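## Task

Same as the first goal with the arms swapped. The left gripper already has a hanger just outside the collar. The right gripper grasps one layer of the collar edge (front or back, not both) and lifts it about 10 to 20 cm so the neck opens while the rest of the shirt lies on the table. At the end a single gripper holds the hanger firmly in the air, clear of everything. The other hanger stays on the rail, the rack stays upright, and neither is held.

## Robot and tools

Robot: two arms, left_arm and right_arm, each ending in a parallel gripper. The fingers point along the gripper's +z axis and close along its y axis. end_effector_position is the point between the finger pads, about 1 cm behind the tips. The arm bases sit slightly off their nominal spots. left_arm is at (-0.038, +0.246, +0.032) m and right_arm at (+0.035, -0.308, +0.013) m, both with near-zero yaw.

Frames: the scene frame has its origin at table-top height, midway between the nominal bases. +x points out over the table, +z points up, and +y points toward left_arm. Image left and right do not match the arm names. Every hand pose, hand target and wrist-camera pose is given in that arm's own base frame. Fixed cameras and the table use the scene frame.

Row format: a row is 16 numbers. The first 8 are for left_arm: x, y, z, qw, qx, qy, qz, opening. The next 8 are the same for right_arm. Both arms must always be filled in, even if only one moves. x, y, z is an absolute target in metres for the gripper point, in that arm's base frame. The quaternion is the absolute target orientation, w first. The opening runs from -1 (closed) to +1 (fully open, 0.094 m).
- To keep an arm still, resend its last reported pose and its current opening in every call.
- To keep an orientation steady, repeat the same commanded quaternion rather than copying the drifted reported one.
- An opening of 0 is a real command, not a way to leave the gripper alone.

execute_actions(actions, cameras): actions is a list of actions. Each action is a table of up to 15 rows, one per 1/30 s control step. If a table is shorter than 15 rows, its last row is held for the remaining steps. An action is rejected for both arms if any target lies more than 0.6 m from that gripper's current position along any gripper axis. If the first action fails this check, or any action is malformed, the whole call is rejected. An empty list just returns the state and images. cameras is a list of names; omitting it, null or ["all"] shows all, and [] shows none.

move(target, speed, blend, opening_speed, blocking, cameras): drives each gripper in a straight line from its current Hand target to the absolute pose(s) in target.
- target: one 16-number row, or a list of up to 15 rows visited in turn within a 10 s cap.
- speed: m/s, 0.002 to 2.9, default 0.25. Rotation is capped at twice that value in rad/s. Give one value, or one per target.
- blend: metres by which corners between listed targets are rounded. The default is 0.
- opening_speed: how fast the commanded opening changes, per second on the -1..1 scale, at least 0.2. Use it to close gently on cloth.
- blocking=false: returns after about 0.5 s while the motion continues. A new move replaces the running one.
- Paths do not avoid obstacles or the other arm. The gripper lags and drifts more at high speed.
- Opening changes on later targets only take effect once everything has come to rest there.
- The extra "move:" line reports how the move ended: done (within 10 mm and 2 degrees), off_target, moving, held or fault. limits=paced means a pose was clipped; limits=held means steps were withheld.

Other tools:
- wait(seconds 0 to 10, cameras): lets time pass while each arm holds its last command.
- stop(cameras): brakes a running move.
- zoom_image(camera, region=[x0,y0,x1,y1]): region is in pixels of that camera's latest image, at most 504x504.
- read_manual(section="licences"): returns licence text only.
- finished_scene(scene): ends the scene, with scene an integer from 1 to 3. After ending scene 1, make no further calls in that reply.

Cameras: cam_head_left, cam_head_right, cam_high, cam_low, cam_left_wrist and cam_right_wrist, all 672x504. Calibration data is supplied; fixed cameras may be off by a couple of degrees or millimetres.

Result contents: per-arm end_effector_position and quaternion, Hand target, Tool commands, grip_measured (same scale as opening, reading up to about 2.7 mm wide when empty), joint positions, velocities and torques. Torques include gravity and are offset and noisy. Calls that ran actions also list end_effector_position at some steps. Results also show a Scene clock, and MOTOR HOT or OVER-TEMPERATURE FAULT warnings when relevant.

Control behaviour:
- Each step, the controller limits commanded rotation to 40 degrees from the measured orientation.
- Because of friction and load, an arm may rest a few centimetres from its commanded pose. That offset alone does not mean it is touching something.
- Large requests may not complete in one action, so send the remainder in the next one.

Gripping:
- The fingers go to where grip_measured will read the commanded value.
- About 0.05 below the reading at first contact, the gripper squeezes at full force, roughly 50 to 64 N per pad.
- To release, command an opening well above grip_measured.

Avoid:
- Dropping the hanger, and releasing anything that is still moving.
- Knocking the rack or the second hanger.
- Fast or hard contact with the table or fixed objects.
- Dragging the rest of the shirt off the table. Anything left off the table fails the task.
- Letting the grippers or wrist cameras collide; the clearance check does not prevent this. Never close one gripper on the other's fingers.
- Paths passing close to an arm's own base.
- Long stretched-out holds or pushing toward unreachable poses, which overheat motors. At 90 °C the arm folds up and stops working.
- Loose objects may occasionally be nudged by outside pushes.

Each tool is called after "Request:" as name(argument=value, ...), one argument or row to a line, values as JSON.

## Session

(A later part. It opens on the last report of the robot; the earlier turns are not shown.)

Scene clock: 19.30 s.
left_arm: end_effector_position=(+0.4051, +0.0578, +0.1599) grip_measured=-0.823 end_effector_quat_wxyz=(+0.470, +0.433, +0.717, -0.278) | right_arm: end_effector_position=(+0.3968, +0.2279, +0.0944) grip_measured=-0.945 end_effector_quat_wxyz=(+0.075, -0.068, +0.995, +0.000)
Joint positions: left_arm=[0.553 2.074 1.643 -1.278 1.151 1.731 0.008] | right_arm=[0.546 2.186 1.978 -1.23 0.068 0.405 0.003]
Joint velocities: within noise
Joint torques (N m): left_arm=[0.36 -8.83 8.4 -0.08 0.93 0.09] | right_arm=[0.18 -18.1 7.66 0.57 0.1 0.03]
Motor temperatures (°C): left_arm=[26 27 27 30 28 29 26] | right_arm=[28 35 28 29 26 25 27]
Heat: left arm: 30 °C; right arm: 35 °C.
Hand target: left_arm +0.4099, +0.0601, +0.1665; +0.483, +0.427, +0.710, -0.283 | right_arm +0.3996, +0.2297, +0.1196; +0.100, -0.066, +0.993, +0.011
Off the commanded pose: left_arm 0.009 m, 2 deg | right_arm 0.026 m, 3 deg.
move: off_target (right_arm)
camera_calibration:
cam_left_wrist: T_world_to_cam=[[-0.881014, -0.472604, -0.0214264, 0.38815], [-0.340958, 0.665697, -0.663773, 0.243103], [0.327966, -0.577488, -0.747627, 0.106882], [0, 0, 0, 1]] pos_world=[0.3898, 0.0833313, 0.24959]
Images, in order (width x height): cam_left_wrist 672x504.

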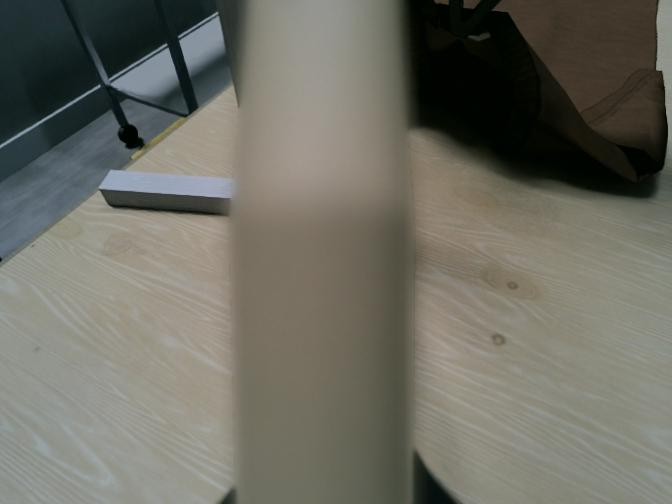

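Request:
move(
  target=[
    [0.41,0.06,0.1665,0.483,0.428,0.709,-0.285,-1,0.392,0.23,0.010,0.075,-0.068,0.995,0.0,-1],
    [0.41,0.06,0.1665,0.483,0.428,0.709,-0.285,-1,0.392,0.23,0.010,0.075,-0.068,0.995,0.0,0.1],
    [0.36,0.02,0.1665,0.483,0.428,0.709,-0.285,-1,0.388,0.225,0.09,0.050,-0.070,0.996,0.0035,0.1],
  ],
  speed=0.12,
  opening_speed=1.5,
)

Request:
zoom_image(
  camera="cam_low",
  region=[160, 190, 330, 290],
)

Scene clock: 23.57 s.
left_arm: end_effector_position=(+0.3589, +0.0251, +0.1478) grip_measured=-0.823 end_effector_quat_wxyz=(+0.461, +0.426, +0.722, -0.292) | right_arm: end_effector_position=(+0.3848, +0.2251, +0.0862) grip_measured=+0.098 end_effector_quat_wxyz=(+0.049, -0.071, +0.996, -0.001)
Joint positions: left_arm=[0.542 1.892 1.333 -1.166 1.149 1.707 0.008] | right_arm=[0.546 2.185 1.949 -1.249 0.046 0.402 0.052]
Joint velocities: within noise
Joint torques (N m): left_arm=[-0.61 -11.85 5.29 0.15 1.01 -0.13] | right_arm=[-0.44 -13.56 7.51 0.42 -0.02 -0.05]
Motor temperatures (°C): left_arm=[26 28 28 30 29 29 26] | right_arm=[28 35 28 29 26 25 27]
Heat: left arm: 30 °C; right arm: 35 °C.
Hand target: left_arm +0.3597, +0.0201, +0.1661; +0.483, +0.429, +0.708, -0.286 | right_arm +0.3879, +0.2250, +0.0900; +0.050, -0.070, +0.996, +0.004
Off the commanded pose: left_arm 0.019 m, 3 deg | right_arm 0.005 m, 0 deg.
move: off_target (left_arm); target 2's new opening was sent with right_arm's hand 0.019 m and 2 deg from that target
camera_calibration:
cam_left_wrist: T_world_to_cam=[[-0.882263, -0.470472, 0.0163534, 0.326617], [-0.361949, 0.655721, -0.662588, 0.248791], [0.301006, -0.590496, -0.748805, 0.104267], [0, 0, 0, 1]] pos_world=[0.346827, 0.0520956, 0.23758]
cam_right_wrist: T_world_to_cam=[[0.140685, -0.990053, 0.00166441, 0.170651], [-0.927717, -0.13124, 0.349452, 0.391892], [-0.345758, -0.0507069, -0.936953, 0.307161], [0, 0, 0, 1]] pos_world=[0.44576, 0.235961, 0.150564]

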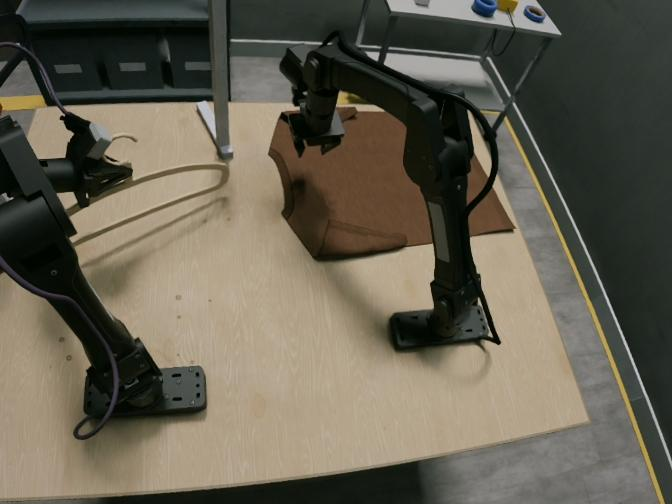

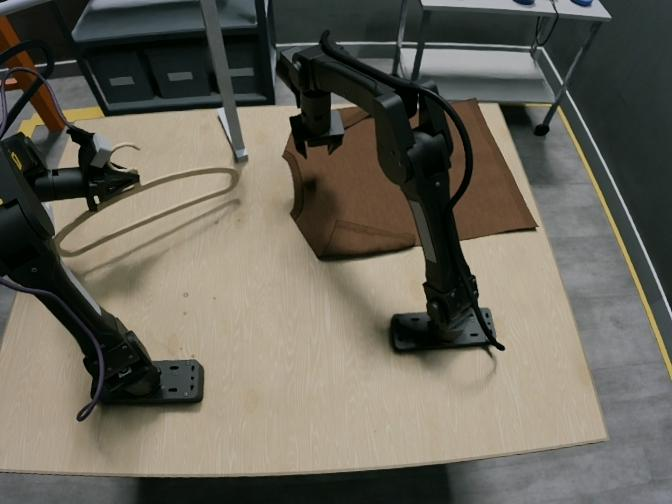

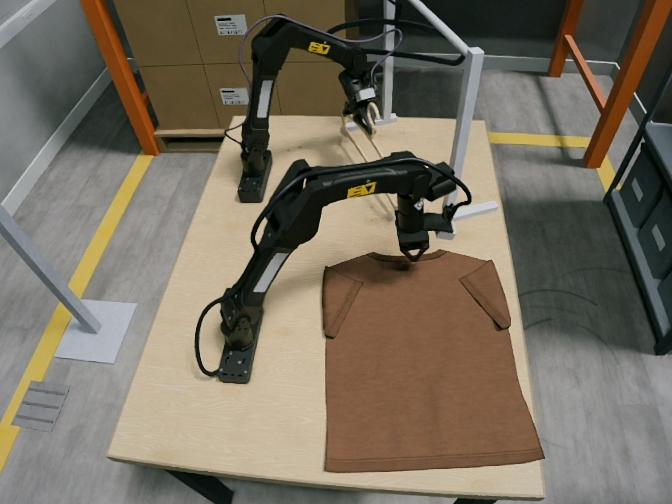

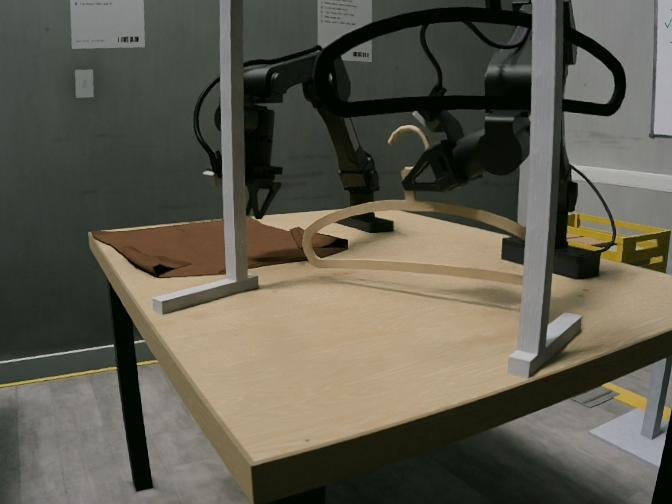

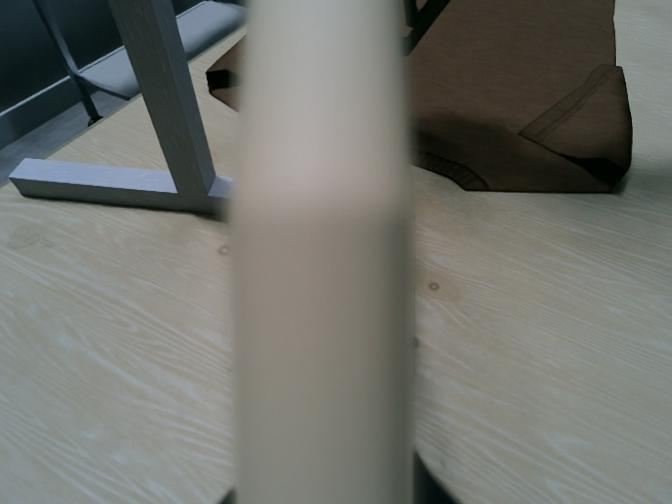

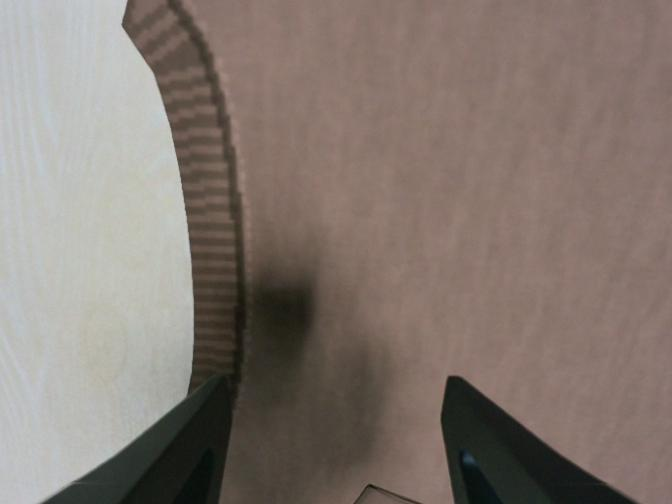

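Scaled by 2.965 from the camera's 672x504 image, which has a finer 960x720 frame.

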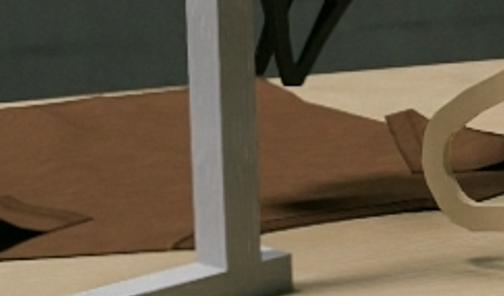

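Request:
move(
  target=[
    [0.36,0.02,0.1665,0.483,0.428,0.709,-0.285,-1,0.408,0.258,0.03,0.050,-0.070,0.996,0.0035,0.1],
    [0.36,0.02,0.1665,0.483,0.428,0.709,-0.285,-1,0.408,0.257,-0.016,0.050,-0.070,0.996,0.0035,0.1],
  ],
  cameras=["cam_right_wrist"],
  speed=0.12,
)

Scene clock: 25.80 s.
left_arm: end_effector_position=(+0.3591, +0.0251, +0.1477) grip_measured=-0.823 end_effector_quat_wxyz=(+0.461, +0.425, +0.722, -0.292) | right_arm: end_effector_position=(+0.4127, +0.2576, +0.0055) grip_measured=+0.098 end_effector_quat_wxyz=(+0.068, -0.070, +0.995, +0.011)
Joint positions: left_arm=[0.542 1.892 1.332 -1.164 1.149 1.705 0.008] | right_arm=[0.573 2.359 1.915 -0.997 0.046 0.428 0.052]
Joint velocities: within noise
Joint torques (N m): left_arm=[-0.59 -11.97 5.33 0.15 0.97 -0.13] | right_arm=[0.29 -11.99 5.14 0.8 0.02 0.06]
Motor temperatures (°C): left_arm=[26 28 27 30 29 29 26] | right_arm=[28 35 28 29 26 25 27]
Heat: left arm: 30 °C; right arm: 35 °C.
Hand target: left_arm +0.3597, +0.0200, +0.1660; +0.483, +0.428, +0.708, -0.286 | right_arm +0.4074, +0.2566, -0.0154; +0.050, -0.070, +0.996, +0.003
Off the commanded pose: left_arm 0.020 m, 3 deg | right_arm 0.022 m, 2 deg.
move: off_target (left_arm, right_arm)
camera_calibration:
cam_right_wrist: T_world_to_cam=[[0.141961, -0.989686, -0.0191944, 0.19852], [-0.939448, -0.140814, 0.312425, 0.457755], [-0.311906, -0.02632, -0.949748, 0.222793], [0, 0, 0, 1]] pos_world=[0.471345, 0.266794, 0.0723939]
Images, in order (width x height): cam_right_wrist 672x504.

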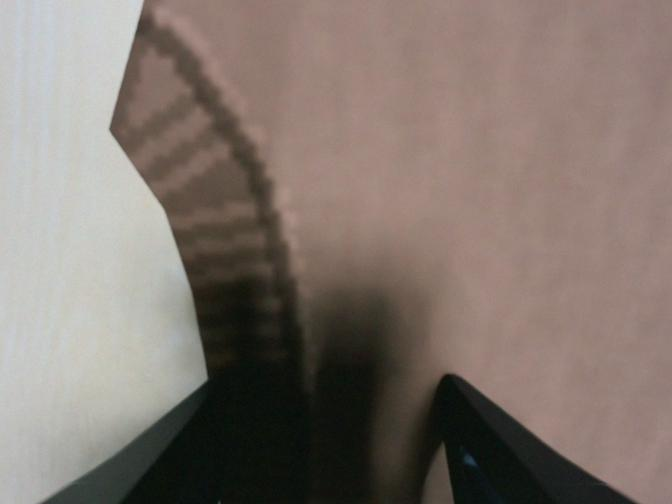

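Request:
move(
  target=[
    [0.36,0.02,0.1665,0.483,0.428,0.709,-0.285,-1,0.408,0.257,-0.026,0.050,-0.070,0.996,0.0035,0.1],
    [0.36,0.02,0.1665,0.483,0.428,0.709,-0.285,-1,0.408,0.257,-0.028,0.050,-0.070,0.996,0.0035,-1],
  ],
  cameras=["cam_right_wrist"],
  speed=0.06,
  opening_speed=0.8,
)

Scene clock: 28.30 s.
left_arm: end_effector_position=(+0.3591, +0.0252, +0.1477) grip_measured=-0.823 end_effector_quat_wxyz=(+0.461, +0.425, +0.722, -0.292) | right_arm: end_effector_position=(+0.4189, +0.2614, +0.0040) grip_measured=-0.973 end_effector_quat_wxyz=(+0.082, -0.069, +0.994, +0.018)
Joint positions: left_arm=[0.542 1.892 1.332 -1.164 1.149 1.705 0.008] | right_arm=[0.573 2.359 1.905 -0.955 0.046 0.43 0.001]
Joint velocities: within noise
Joint torques (N m): left_arm=[-0.59 -11.9 5.24 0.14 0.97 -0.1] | right_arm=[0.28 -11.06 4.1 0.8 0.01 0.04]
Motor temperatures (°C): left_arm=[26 28 27 30 29 29 26] | right_arm=[28 35 28 29 26 25 27]
Heat: left arm: 30 °C; right arm: 35 °C.
Hand target: left_arm +0.3597, +0.0200, +0.1660; +0.483, +0.428, +0.708, -0.286 | right_arm +0.4070, +0.2563, -0.0265; +0.050, -0.070, +0.996, +0.003
Off the commanded pose: left_arm 0.020 m, 3 deg | right_arm 0.034 m, 4 deg.
move: off_target (left_arm, right_arm); target 2's new opening was sent with right_arm's hand 0.032 m and 3 deg from that target
camera_calibration:
cam_right_wrist: T_world_to_cam=[[0.141389, -0.989439, -0.0319422, 0.2016], [-0.947684, -0.14461, 0.284576, 0.469111], [-0.28619, -0.00996502, -0.958121, 0.208329], [0, 0, 0, 1]] pos_world=[0.475687, 0.269384, 0.0725457]
Images, in order (width x height): cam_right_wrist 672x504.

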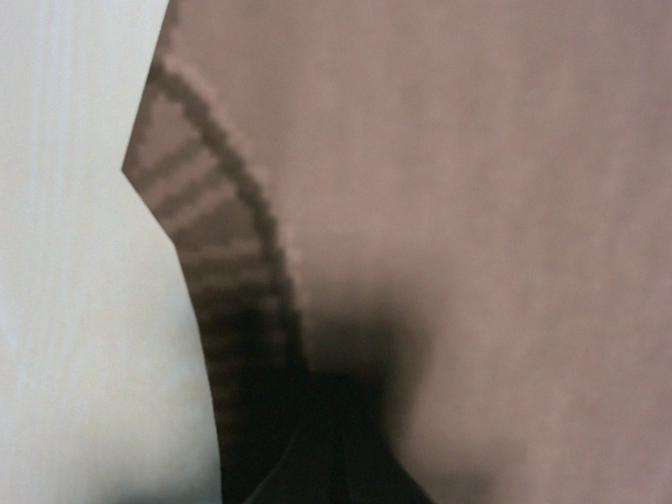

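Request:
move(
  target=[
    [0.36,0.02,0.1665,0.483,0.428,0.709,-0.285,-1,0.410,0.266,0.025,0.050,-0.070,0.996,0.0035,0.1],
    [0.36,0.02,0.1665,0.483,0.428,0.709,-0.285,-1,0.408,0.265,-0.020,0.050,-0.070,0.996,0.0035,0.1],
  ],
  cameras=["cam_right_wrist"],
  speed=0.1,
)

Request:
move(
  target=[0.36,0.02,0.1665,0.483,0.428,0.709,-0.285,-1,0.408,0.264,-0.026,0.050,-0.070,0.996,0.0035,-1],
  cameras=["cam_right_wrist"],
  speed=0.06,
  opening_speed=0.8,
)

Scene clock: 30.17 s.
left_arm: end_effector_position=(+0.3592, +0.0252, +0.1477) grip_measured=-0.823 end_effector_quat_wxyz=(+0.461, +0.425, +0.722, -0.292) | right_arm: end_effector_position=(+0.4129, +0.2635, +0.0037) grip_measured=+0.098 end_effector_quat_wxyz=(+0.066, -0.068, +0.995, +0.011)
Joint positions: left_arm=[0.542 1.892 1.332 -1.163 1.149 1.705 0.008] | right_arm=[0.583 2.379 1.943 -1.009 0.046 0.443 0.052]
Joint velocities: within noise
Joint torques (N m): left_arm=[-0.58 -11.96 5.16 0.15 0.97 -0.11] | right_arm=[0.61 -11.86 4.94 0.89 0.03 0.05]
Motor temperatures (°C): left_arm=[26 29 27 30 29 29 26] | right_arm=[28 35 28 29 26 25 27]
Heat: left arm: 30 °C; right arm: 35 °C.
Hand target: left_arm +0.3597, +0.0200, +0.1660; +0.483, +0.428, +0.708, -0.286 | right_arm +0.4072, +0.2643, -0.0193; +0.050, -0.070, +0.996, +0.003
Off the commanded pose: left_arm 0.020 m, 3 deg | right_arm 0.024 m, 2 deg.
move: off_target (left_arm, right_arm)
camera_calibration:
cam_right_wrist: T_world_to_cam=[[0.137505, -0.990301, -0.0199004, 0.206299], [-0.939096, -0.136731, 0.315282, 0.458051], [-0.314945, -0.0246645, -0.948789, 0.222084], [0, 0, 0, 1]] pos_world=[0.471732, 0.272406, 0.070401]
Images, in order (width x height): cam_right_wrist 672x504.

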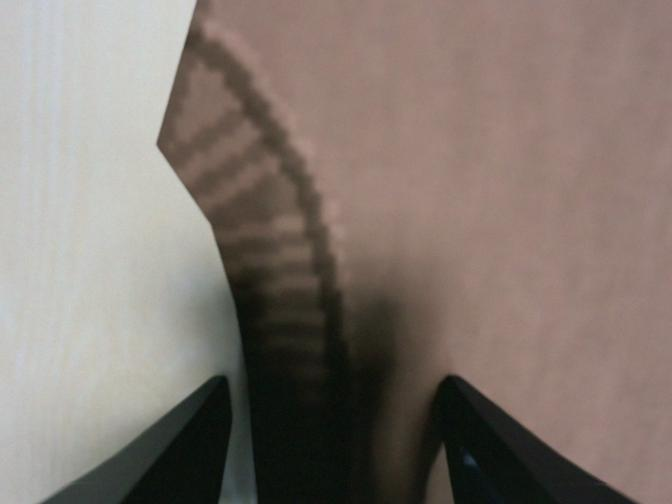

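Scene clock: 31.77 s.
left_arm: end_effector_position=(+0.3592, +0.0252, +0.1477) grip_measured=-0.823 end_effector_quat_wxyz=(+0.461, +0.425, +0.722, -0.292) | right_arm: end_effector_position=(+0.4190, +0.2675, +0.0041) grip_measured=-0.973 end_effector_quat_wxyz=(+0.079, -0.068, +0.994, +0.019)
Joint positions: left_arm=[0.542 1.892 1.332 -1.163 1.149 1.705 0.008] | right_arm=[0.583 2.379 1.941 -0.976 0.046 0.443 0.001]
Joint velocities: within noise
Joint torques (N m): left_arm=[-0.59 -11.9 5.26 0.14 1.01 -0.09] | right_arm=[0.46 -11.62 4.04 0.79 0.03 0.03]
Motor temperatures (°C): left_arm=[26 29 27 30 29 29 26] | right_arm=[28 36 28 29 26 25 27]
Heat: left arm: 30 °C; right arm: 36 °C.
Hand target: left_arm +0.3597, +0.0200, +0.1660; +0.483, +0.428, +0.709, -0.286 | right_arm +0.4072, +0.2633, -0.0247; +0.050, -0.070, +0.996, +0.004
Off the commanded pose: left_arm 0.020 m, 3 deg | right_arm 0.032 m, 4 deg.
move: off_target (left_arm, right_arm)
camera_calibration:
cam_right_wrist: T_world_to_cam=[[0.138165, -0.989866, -0.0327827, 0.209085], [-0.946708, -0.14172, 0.289239, 0.468874], [-0.290953, -0.0089271, -0.956696, 0.210222], [0, 0, 0, 1]] pos_world=[0.476163, 0.275292, 0.0723563]
Images, in order (width x height): cam_right_wrist 672x504.

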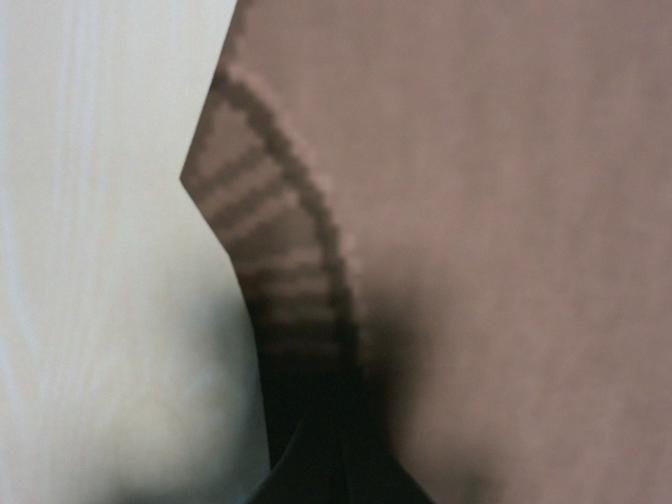

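Request:
move(
  target=[
    [0.36,0.02,0.1665,0.483,0.428,0.709,-0.285,-1,0.405,0.262,0.025,0.050,-0.070,0.996,0.0035,0.1],
    [0.36,0.02,0.1665,0.483,0.428,0.709,-0.285,-1,0.405,0.260,-0.032,0.050,-0.070,0.996,0.0035,0.1],
  ],
  cameras=["cam_right_wrist"],
  speed=0.1,
)

Request:
move(
  target=[0.36,0.02,0.1665,0.483,0.428,0.709,-0.285,-1,0.405,0.258,-0.035,0.050,-0.070,0.996,0.0035,-1],
  cameras=["cam_right_wrist"],
  speed=0.06,
  opening_speed=0.8,
)

Scene clock: 33.57 s.
left_arm: end_effector_position=(+0.3592, +0.0252, +0.1477) grip_measured=-0.823 end_effector_quat_wxyz=(+0.461, +0.425, +0.722, -0.292) | right_arm: end_effector_position=(+0.4080, +0.2601, +0.0011) grip_measured=+0.098 end_effector_quat_wxyz=(+0.062, -0.068, +0.996, +0.009)
Joint positions: left_arm=[0.542 1.892 1.332 -1.163 1.149 1.705 0.008] | right_arm=[0.583 2.365 1.91 -0.999 0.046 0.443 0.052]
Joint velocities: within noise
Joint torques (N m): left_arm=[-0.57 -11.92 5.26 0.12 1 -0.12] | right_arm=[0.2 -11.55 2.4 1.35 0.03 0]
Motor temperatures (°C): left_arm=[26 29 27 30 29 29 26] | right_arm=[28 36 28 29 26 25 27]
Heat: left arm: 30 °C; right arm: 36 °C.
Hand target: left_arm +0.3597, +0.0200, +0.1660; +0.483, +0.428, +0.708, -0.286 | right_arm +0.4033, +0.2588, -0.0306; +0.049, -0.070, +0.996, +0.003
Off the commanded pose: left_arm 0.020 m, 3 deg | right_arm 0.033 m, 2 deg.
move: off_target (left_arm, right_arm)
camera_calibration:
cam_right_wrist: T_world_to_cam=[[0.13726, -0.990418, -0.0152379, 0.203764], [-0.936556, -0.134774, 0.323572, 0.452306], [-0.322525, -0.0301424, -0.946081, 0.222459], [0, 0, 0, 1]] pos_world=[0.46739, 0.269476, 0.0672159]
Images, in order (width x height): cam_right_wrist 672x504.

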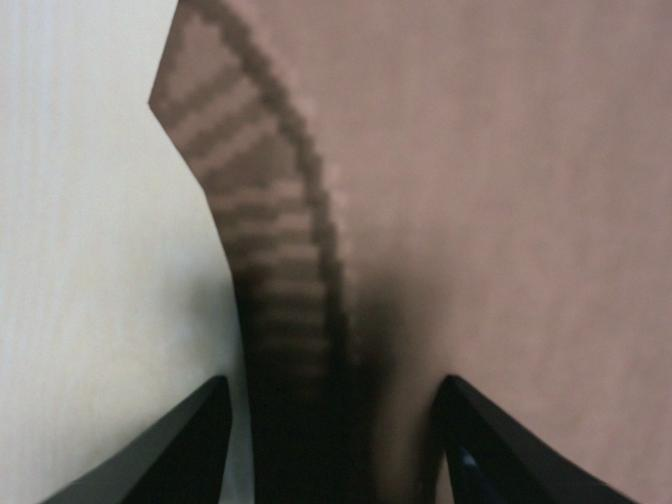

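Scene clock: 35.17 s.
left_arm: end_effector_position=(+0.3592, +0.0252, +0.1477) grip_measured=-0.823 end_effector_quat_wxyz=(+0.461, +0.425, +0.722, -0.292) | right_arm: end_effector_position=(+0.4217, +0.2651, +0.0017) grip_measured=-0.947 end_effector_quat_wxyz=(+0.094, -0.067, +0.993, +0.016)
Joint positions: left_arm=[0.542 1.892 1.332 -1.163 1.149 1.705 0.008] | right_arm=[0.583 2.362 1.896 -0.926 0.065 0.443 0.002]
Joint velocities: within noise
Joint torques (N m): left_arm=[-0.65 -11.95 5.27 0.12 1 -0.14] | right_arm=[-0.08 -11.3 2.85 0.8 -0.16 -0.03]
Motor temperatures (°C): left_arm=[26 29 27 30 29 29 26] | right_arm=[28 36 28 29 26 25 27]
Heat: left arm: 30 °C; right arm: 36 °C.
Hand target: left_arm +0.3597, +0.0200, +0.1660; +0.483, +0.428, +0.708, -0.286 | right_arm +0.4038, +0.2572, -0.0330; +0.050, -0.070, +0.996, +0.003
Off the commanded pose: left_arm 0.020 m, 3 deg | right_arm 0.041 m, 5 deg.
move: off_target (left_arm, right_arm)
camera_calibration:
cam_right_wrist: T_world_to_cam=[[0.135854, -0.990399, -0.025565, 0.207413], [-0.955182, -0.137786, 0.261997, 0.474304], [-0.263004, -0.011174, -0.96473, 0.197525], [0, 0, 0, 1]] pos_world=[0.476819, 0.272981, 0.0715941]
Images, in order (width x height): cam_right_wrist 672x504.

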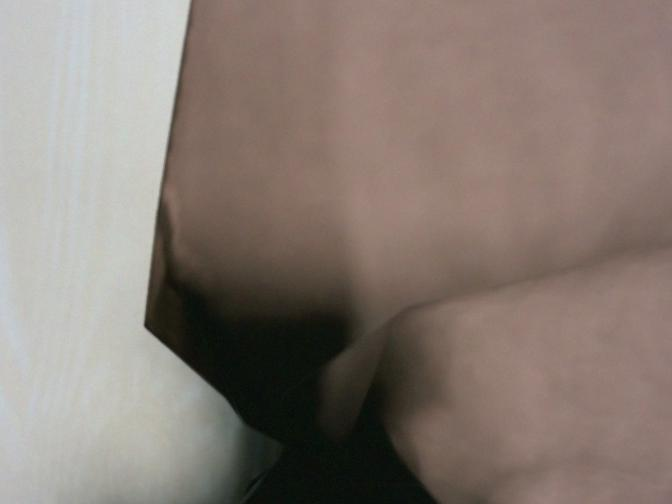

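Request:
move(
  target=[0.41,0.06,0.1665,0.483,0.428,0.709,-0.285,-1,0.412,0.255,0.10,0.100,-0.066,0.993,0.011,-1],
  speed=0.1,
  cameras=["cam_left_wrist","cam_low","cam_right_wrist"],
)

Request:
zoom_image(
  camera="cam_left_wrist",
  region=[390, 0, 590, 180],
)

Request:
zoom_image(
  camera="cam_low",
  region=[160, 190, 330, 290],
)

Scene clock: 37.50 s.
left_arm: end_effector_position=(+0.4050, +0.0566, +0.1595) grip_measured=-0.823 end_effector_quat_wxyz=(+0.468, +0.435, +0.717, -0.279) | right_arm: end_effector_position=(+0.4063, +0.2550, +0.0726) grip_measured=-0.947 end_effector_quat_wxyz=(+0.072, -0.068, +0.995, +0.003)
Joint positions: left_arm=[0.55 2.074 1.644 -1.28 1.149 1.732 0.008] | right_arm=[0.583 2.297 2.076 -1.221 0.065 0.443 0.002]
Joint velocities: within noise
Joint torques (N m): left_arm=[0.68 -8.81 8.36 -0.09 0.95 0.08] | right_arm=[-0.02 -19.21 7.66 0.59 0.2 -0.01]
Motor temperatures (°C): left_arm=[26 29 27 30 29 29 26] | right_arm=[28 36 28 29 26 25 27]
Heat: left arm: 30 °C; right arm: 36 °C.
Hand target: left_arm +0.4098, +0.0601, +0.1664; +0.483, +0.427, +0.710, -0.283 | right_arm +0.4115, +0.2549, +0.0996; +0.100, -0.066, +0.993, +0.011
Off the commanded pose: left_arm 0.009 m, 2 deg | right_arm 0.028 m, 3 deg.
move: off_target (right_arm)
camera_calibration:
cam_left_wrist: T_world_to_cam=[[-0.882875, -0.469147, -0.020798, 0.387987], [-0.33944, 0.668135, -0.662099, 0.242625], [0.324518, -0.577491, -0.749128, 0.107562], [0, 0, 0, 1]] pos_world=[0.389995, 0.0820329, 0.249288]
cam_right_wrist: T_world_to_cam=[[0.135214, -0.990809, -0.00375178, 0.200047], [-0.943258, -0.129881, 0.305607, 0.429592], [-0.303286, -0.0377833, -0.95215, 0.28399], [0, 0, 0, 1]] pos_world=[0.464297, 0.264735, 0.139865]
Images, in order (width x height): cam_low 672x504, cam_left_wrist 672x504, cam_right_wrist 672x504.

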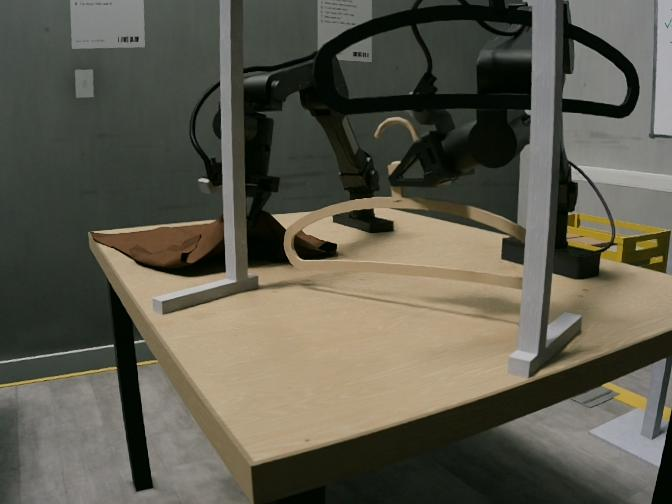

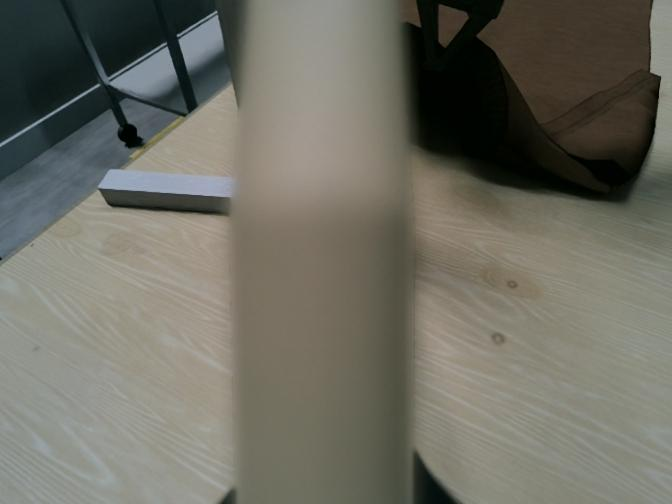

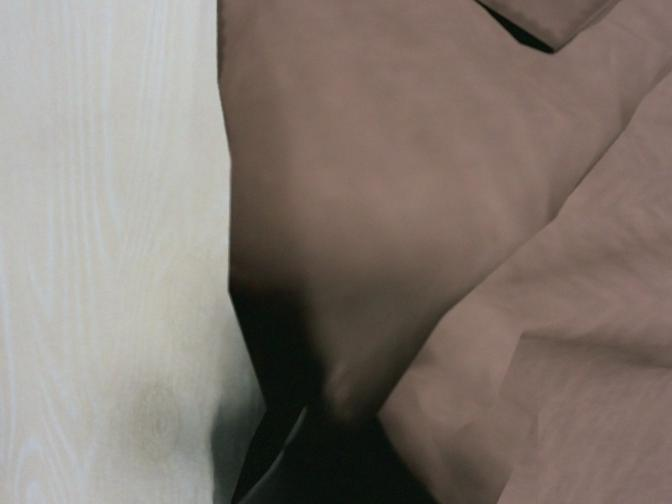

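Scaled by 2.520 from the camera's 672x504 image, which has a finer 960x720 frame.

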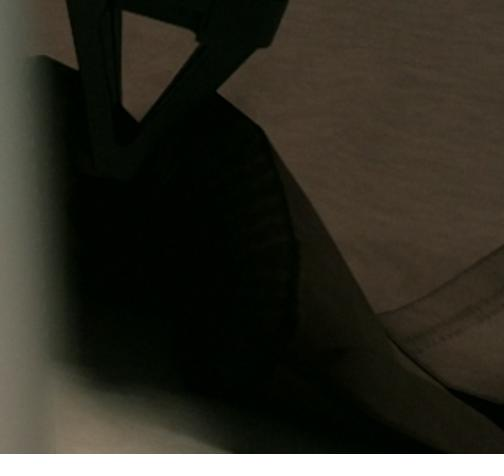

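Scaled by 2.965 from the camera's 672x504 image, which has a finer 960x720 frame.

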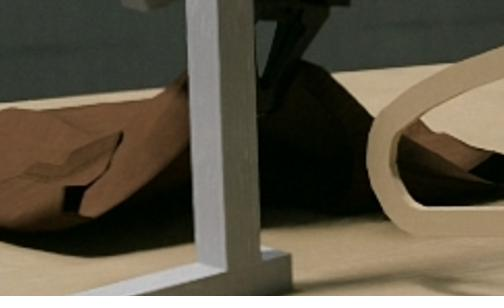

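Request:
move(
  target=[0.36,0.06,0.1865,0.483,0.428,0.709,-0.285,-1,0.40,0.235,0.15,0.130,-0.066,0.989,0.011,-1],
  speed=0.12,
  cameras=["cam_left_wrist","cam_low","cam_right_wrist","cam_head_left"],
)

Request:
zoom_image(
  camera="cam_low",
  region=[230, 180, 340, 270],
)

Request:
zoom_image(
  camera="cam_left_wrist",
  region=[390, 0, 590, 180],
)

Scene clock: 40.10 s.
left_arm: end_effector_position=(+0.3621, +0.0615, +0.1666) grip_measured=-0.823 end_effector_quat_wxyz=(+0.465, +0.428, +0.717, -0.294) | right_arm: end_effector_position=(+0.4010, +0.2430, +0.1380) grip_measured=-0.947 end_effector_quat_wxyz=(+0.120, -0.068, +0.990, +0.015)
Joint positions: left_arm=[0.627 2.014 1.56 -1.469 1.137 1.93 0.008] | right_arm=[0.577 2.149 2.076 -1.272 0.089 0.43 0.002]
Joint velocities: within noise
Joint torques (N m): left_arm=[0.39 -12.57 5.7 -0.44 0.85 0.1] | right_arm=[-0.49 -16.92 5.24 0.76 0.25 -0.05]
Motor temperatures (°C): left_arm=[26 29 27 30 29 29 26] | right_arm=[28 37 28 29 26 25 27]
Heat: left arm: 30 °C; right arm: 37 °C.
Hand target: left_arm +0.3602, +0.0598, +0.1858; +0.483, +0.428, +0.709, -0.285 | right_arm +0.4000, +0.2351, +0.1498; +0.130, -0.066, +0.989, +0.011
Off the commanded pose: left_arm 0.020 m, 2 deg | right_arm 0.014 m, 1 deg.
move: off_target (left_arm, right_arm)
camera_calibration:
cam_left_wrist: T_world_to_cam=[[-0.88558, -0.464371, 0.0103775, 0.348041], [-0.350495, 0.653417, -0.670969, 0.235899], [0.304798, -0.597834, -0.741413, 0.136657], [0, 0, 0, 1]] pos_world=[0.349247, 0.0891776, 0.255988]
cam_right_wrist: T_world_to_cam=[[0.138657, -0.990121, -0.0208269, 0.189974], [-0.967277, -0.13991, 0.211661, 0.428084], [-0.212484, -0.00920278, -0.977121, 0.304314], [0, 0, 0, 1]] pos_world=[0.452396, 0.250791, 0.2107]
Images, in order (width x height): cam_head_left 672x504, cam_low 672x504, cam_left_wrist 672x504, cam_right_wrist 672x504.

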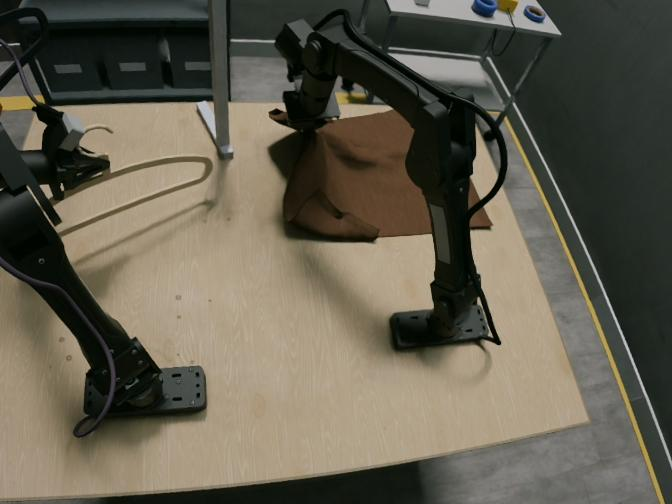

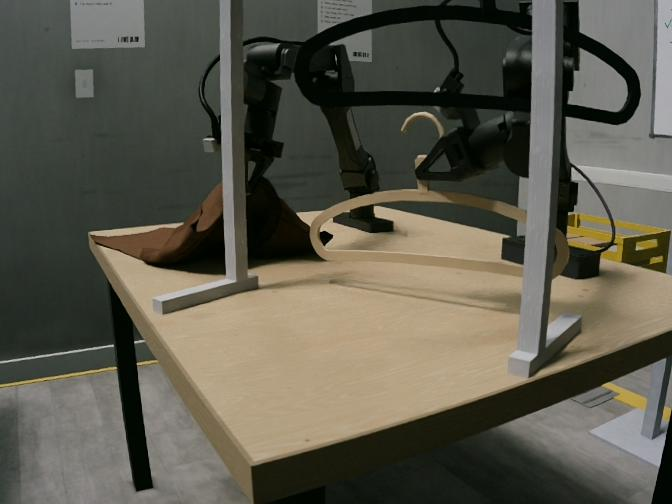

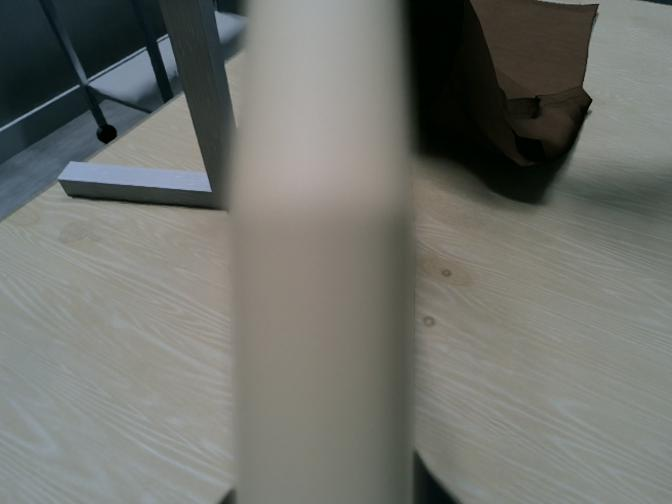

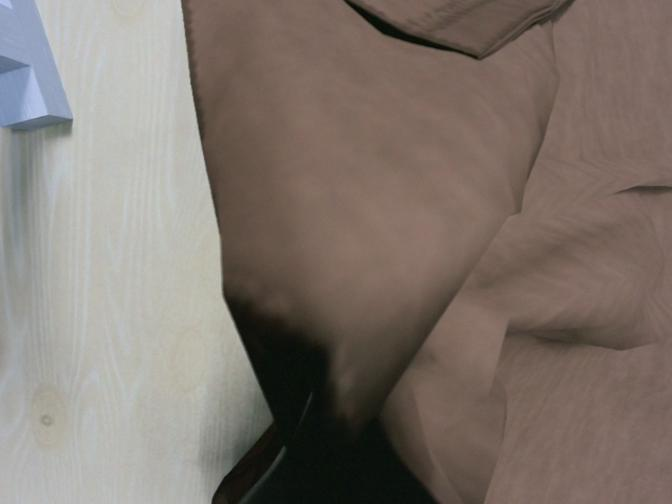

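Scaled by 4.582 from the camera's 672x504 image, which has a finer 960x720 frame.

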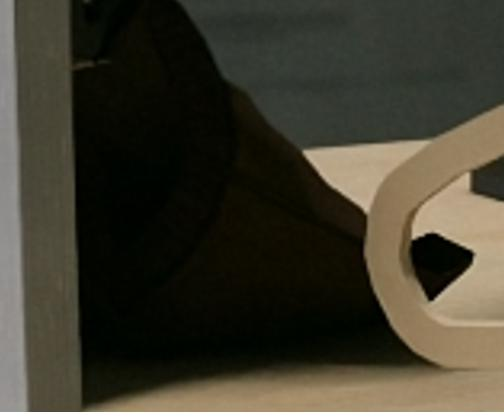

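Scaled by 2.520 from the camera's 672x504 image, which has a finer 960x720 frame.

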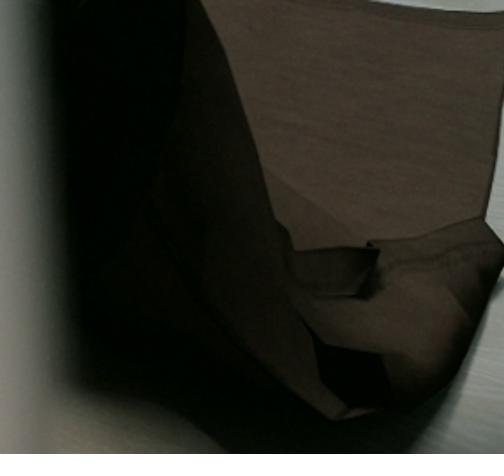

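Request:
move(
  target=[
    [0.36,0.03,0.1665,0.483,0.428,0.709,-0.285,-1,0.405,0.253,0.06,0.10,-0.066,0.993,0.011,-1],
    [0.36,0.03,0.1665,0.483,0.428,0.709,-0.285,-1,0.405,0.253,0.06,0.10,-0.066,0.993,0.011,-0.92],
  ],
  speed=0.12,
  cameras=["cam_low","cam_right_wrist"],
)

Request:
move(
  target=[0.36,0.03,0.1665,0.483,0.428,0.709,-0.285,-1,0.405,0.253,0.062,0.10,-0.066,0.993,0.011,-0.9],
  cameras=["cam_low","cam_right_wrist"],
)

Scene clock: 42.83 s.
left_arm: end_effector_position=(+0.3581, +0.0354, +0.1450) grip_measured=-0.823 end_effector_quat_wxyz=(+0.457, +0.426, +0.723, -0.294) | right_arm: end_effector_position=(+0.4085, +0.2508, +0.0806) grip_measured=-0.917 end_effector_quat_wxyz=(+0.118, -0.064, +0.991, +0.018)
Joint positions: left_arm=[0.568 1.933 1.377 -1.237 1.138 1.777 0.008] | right_arm=[0.58 2.182 1.9 -1.064 0.084 0.441 0.004]
Joint velocities: within noise
Joint torques (N m): left_arm=[-0.62 -12.55 5.18 0.09 1.07 -0.1] | right_arm=[0.54 -11.02 5.19 0.96 0.04 0.05]
Motor temperatures (°C): left_arm=[26 30 27 30 29 29 26] | right_arm=[28 37 28 29 26 26 27]
Heat: left arm: 30 °C; right arm: 37 °C.
Hand target: left_arm +0.3596, +0.0300, +0.1660; +0.483, +0.429, +0.708, -0.286 | right_arm +0.4045, +0.2527, +0.0605; +0.100, -0.066, +0.993, +0.011
Off the commanded pose: left_arm 0.022 m, 4 deg | right_arm 0.021 m, 2 deg.
move: off_target (left_arm, right_arm); target 2's new opening was sent with right_arm's hand 0.021 m and 2 deg from that target
camera_calibration:
cam_right_wrist: T_world_to_cam=[[0.132508, -0.99079, -0.0278682, 0.198653], [-0.967332, -0.135399, 0.214326, 0.447229], [-0.216126, -0.00144221, -0.976364, 0.249321], [0, 0, 0, 1]] pos_world=[0.460181, 0.257737, 0.153111]
Images, in order (width x height): cam_low 672x504, cam_right_wrist 672x504.

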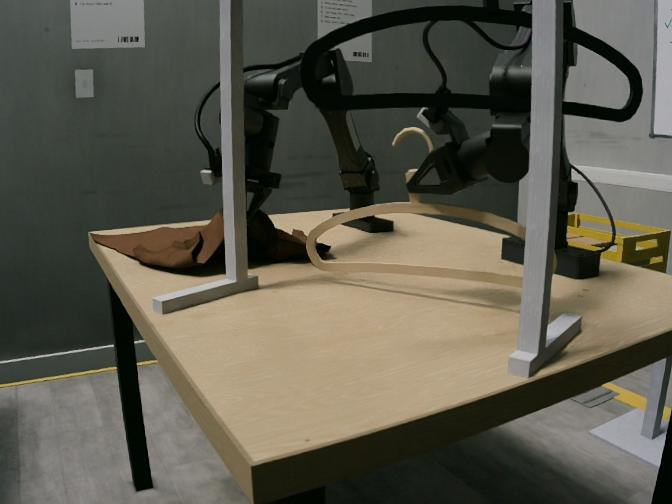

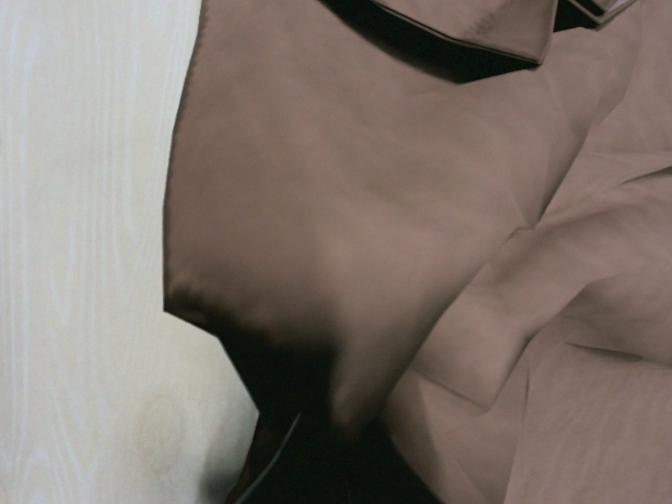

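Scene clock: 43.53 s.
left_arm: end_effector_position=(+0.3581, +0.0355, +0.1449) grip_measured=-0.823 end_effector_quat_wxyz=(+0.457, +0.426, +0.723, -0.294) | right_arm: end_effector_position=(+0.4086, +0.2508, +0.0806) grip_measured=-0.901 end_effector_quat_wxyz=(+0.118, -0.064, +0.991, +0.019)
Joint positions: left_arm=[0.568 1.933 1.377 -1.237 1.138 1.776 0.008] | right_arm=[0.58 2.182 1.9 -1.064 0.084 0.441 0.005]
Joint velocities: within noise
Joint torques (N m): left_arm=[-0.58 -12.49 5.19 0.02 1.05 -0.12] | right_arm=[0.54 -11.04 5.7 0.88 0.04 0.06]
Motor temperatures (°C): left_arm=[26 30 27 30 29 29 26] | right_arm=[28 37 28 29 26 26 27]
Heat: left arm: 30 °C; right arm: 37 °C.
Hand target: left_arm +0.3596, +0.0300, +0.1660; +0.483, +0.429, +0.708, -0.286 | right_arm +0.4046, +0.2527, +0.0625; +0.100, -0.066, +0.993, +0.011
Off the commanded pose: left_arm 0.022 m, 4 deg | right_arm 0.019 m, 2 deg.
move: off_target (left_arm, right_arm)
camera_calibration:
cam_right_wrist: T_world_to_cam=[[0.132581, -0.990775, -0.0280428, 0.198729], [-0.96739, -0.135509, 0.213994, 0.447447], [-0.21582, -0.00124323, -0.976432, 0.249161], [0, 0, 0, 1]] pos_world=[0.460282, 0.257838, 0.153111]
Images, in order (width x height): cam_low 672x504, cam_right_wrist 672x504.

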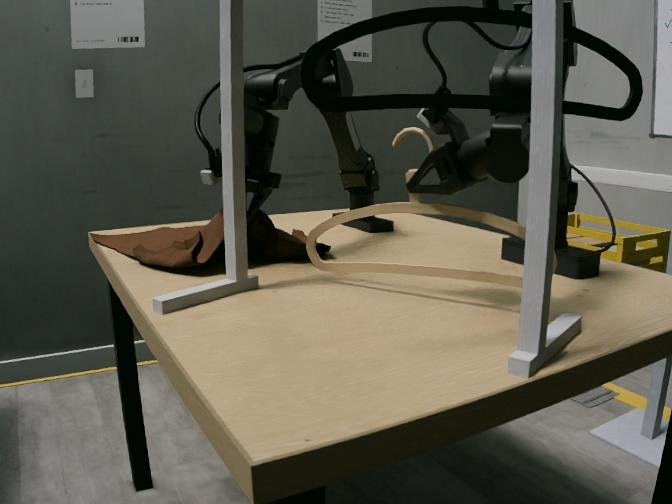

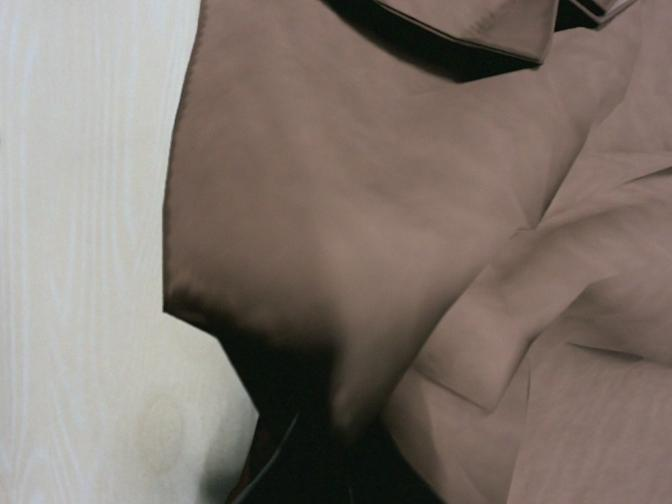

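Request:
move(
  target=[0.36,0.03,0.1665,0.483,0.428,0.709,-0.285,-1,0.405,0.253,0.062,0.10,-0.066,0.993,0.011,-0.86],
  cameras=["cam_right_wrist"],
)

Request:
move(
  target=[0.36,0.03,0.1665,0.483,0.428,0.709,-0.285,-1,0.405,0.253,0.062,0.10,-0.066,0.993,0.011,-0.82],
  cameras=["cam_right_wrist"],
)

Scene clock: 44.40 s.
left_arm: end_effector_position=(+0.3582, +0.0355, +0.1449) grip_measured=-0.823 end_effector_quat_wxyz=(+0.457, +0.427, +0.723, -0.294) | right_arm: end_effector_position=(+0.4086, +0.2508, +0.0806) grip_measured=-0.862 end_effector_quat_wxyz=(+0.118, -0.064, +0.991, +0.019)
Joint positions: left_arm=[0.568 1.933 1.377 -1.237 1.138 1.776 0.008] | right_arm=[0.58 2.182 1.9 -1.064 0.084 0.441 0.006]
Joint velocities: within noise
Joint torques (N m): left_arm=[-0.47 -12.68 5.18 0.03 1.07 -0.1] | right_arm=[0.54 -11.06 5.7 0.88 0.04 0.05]
Motor temperatures (°C): left_arm=[26 30 27 30 29 29 26] | right_arm=[28 37 28 29 26 26 27]
Heat: left arm: 30 °C; right arm: 37 °C.
Hand target: left_arm +0.3596, +0.0301, +0.1660; +0.483, +0.429, +0.708, -0.286 | right_arm +0.4046, +0.2527, +0.0625; +0.100, -0.066, +0.993, +0.011
Off the commanded pose: left_arm 0.022 m, 4 deg | right_arm 0.019 m, 2 deg.
move: off_target (left_arm, right_arm)
camera_calibration:
cam_right_wrist: T_world_to_cam=[[0.132143, -0.990831, -0.0281538, 0.198864], [-0.967451, -0.135105, 0.213975, 0.447361], [-0.215816, -0.00103789, -0.976433, 0.249106], [0, 0, 0, 1]] pos_world=[0.460283, 0.25774, 0.153111]
Images, in order (width x height): cam_right_wrist 672x504.

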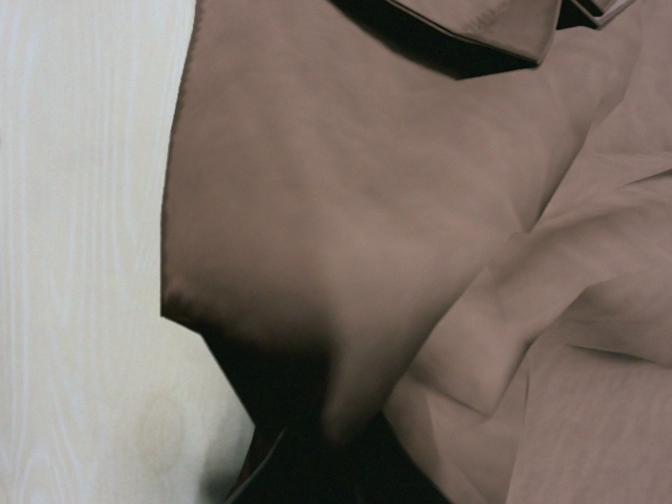

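Scene clock: 45.10 s.
left_arm: end_effector_position=(+0.3582, +0.0355, +0.1449) grip_measured=-0.823 end_effector_quat_wxyz=(+0.457, +0.426, +0.723, -0.294) | right_arm: end_effector_position=(+0.4086, +0.2508, +0.0806) grip_measured=-0.822 end_effector_quat_wxyz=(+0.118, -0.064, +0.991, +0.019)
Joint positions: left_arm=[0.568 1.933 1.377 -1.237 1.138 1.776 0.008] | right_arm=[0.58 2.182 1.9 -1.064 0.084 0.441 0.008]
Joint velocities: within noise
Joint torques (N m): left_arm=[-0.58 -12.52 5.26 0.04 1.1 -0.15] | right_arm=[0.54 -11.04 5.7 0.88 0.04 0.06]
Motor temperatures (°C): left_arm=[26 30 27 30 29 29 26] | right_arm=[28 37 28 29 26 26 27]
Heat: left arm: 30 °C; right arm: 37 °C.
Hand target: left_arm +0.3596, +0.0300, +0.1660; +0.483, +0.429, +0.708, -0.286 | right_arm +0.4046, +0.2527, +0.0625; +0.100, -0.066, +0.993, +0.011
Off the commanded pose: left_arm 0.022 m, 4 deg | right_arm 0.019 m, 2 deg.
move: off_target (left_arm, right_arm)
camera_calibration:
cam_right_wrist: T_world_to_cam=[[0.132143, -0.990831, -0.0281538, 0.198864], [-0.967451, -0.135105, 0.213975, 0.447361], [-0.215816, -0.00103789, -0.976433, 0.249106], [0, 0, 0, 1]] pos_world=[0.460283, 0.25774, 0.153111]
Images, in order (width x height): cam_right_wrist 672x504.

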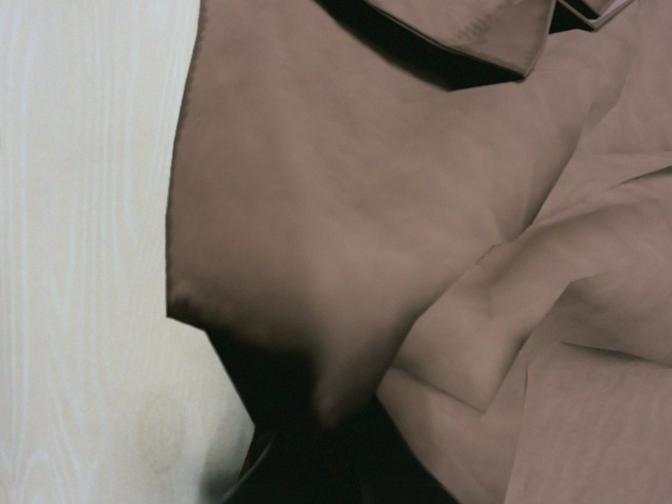

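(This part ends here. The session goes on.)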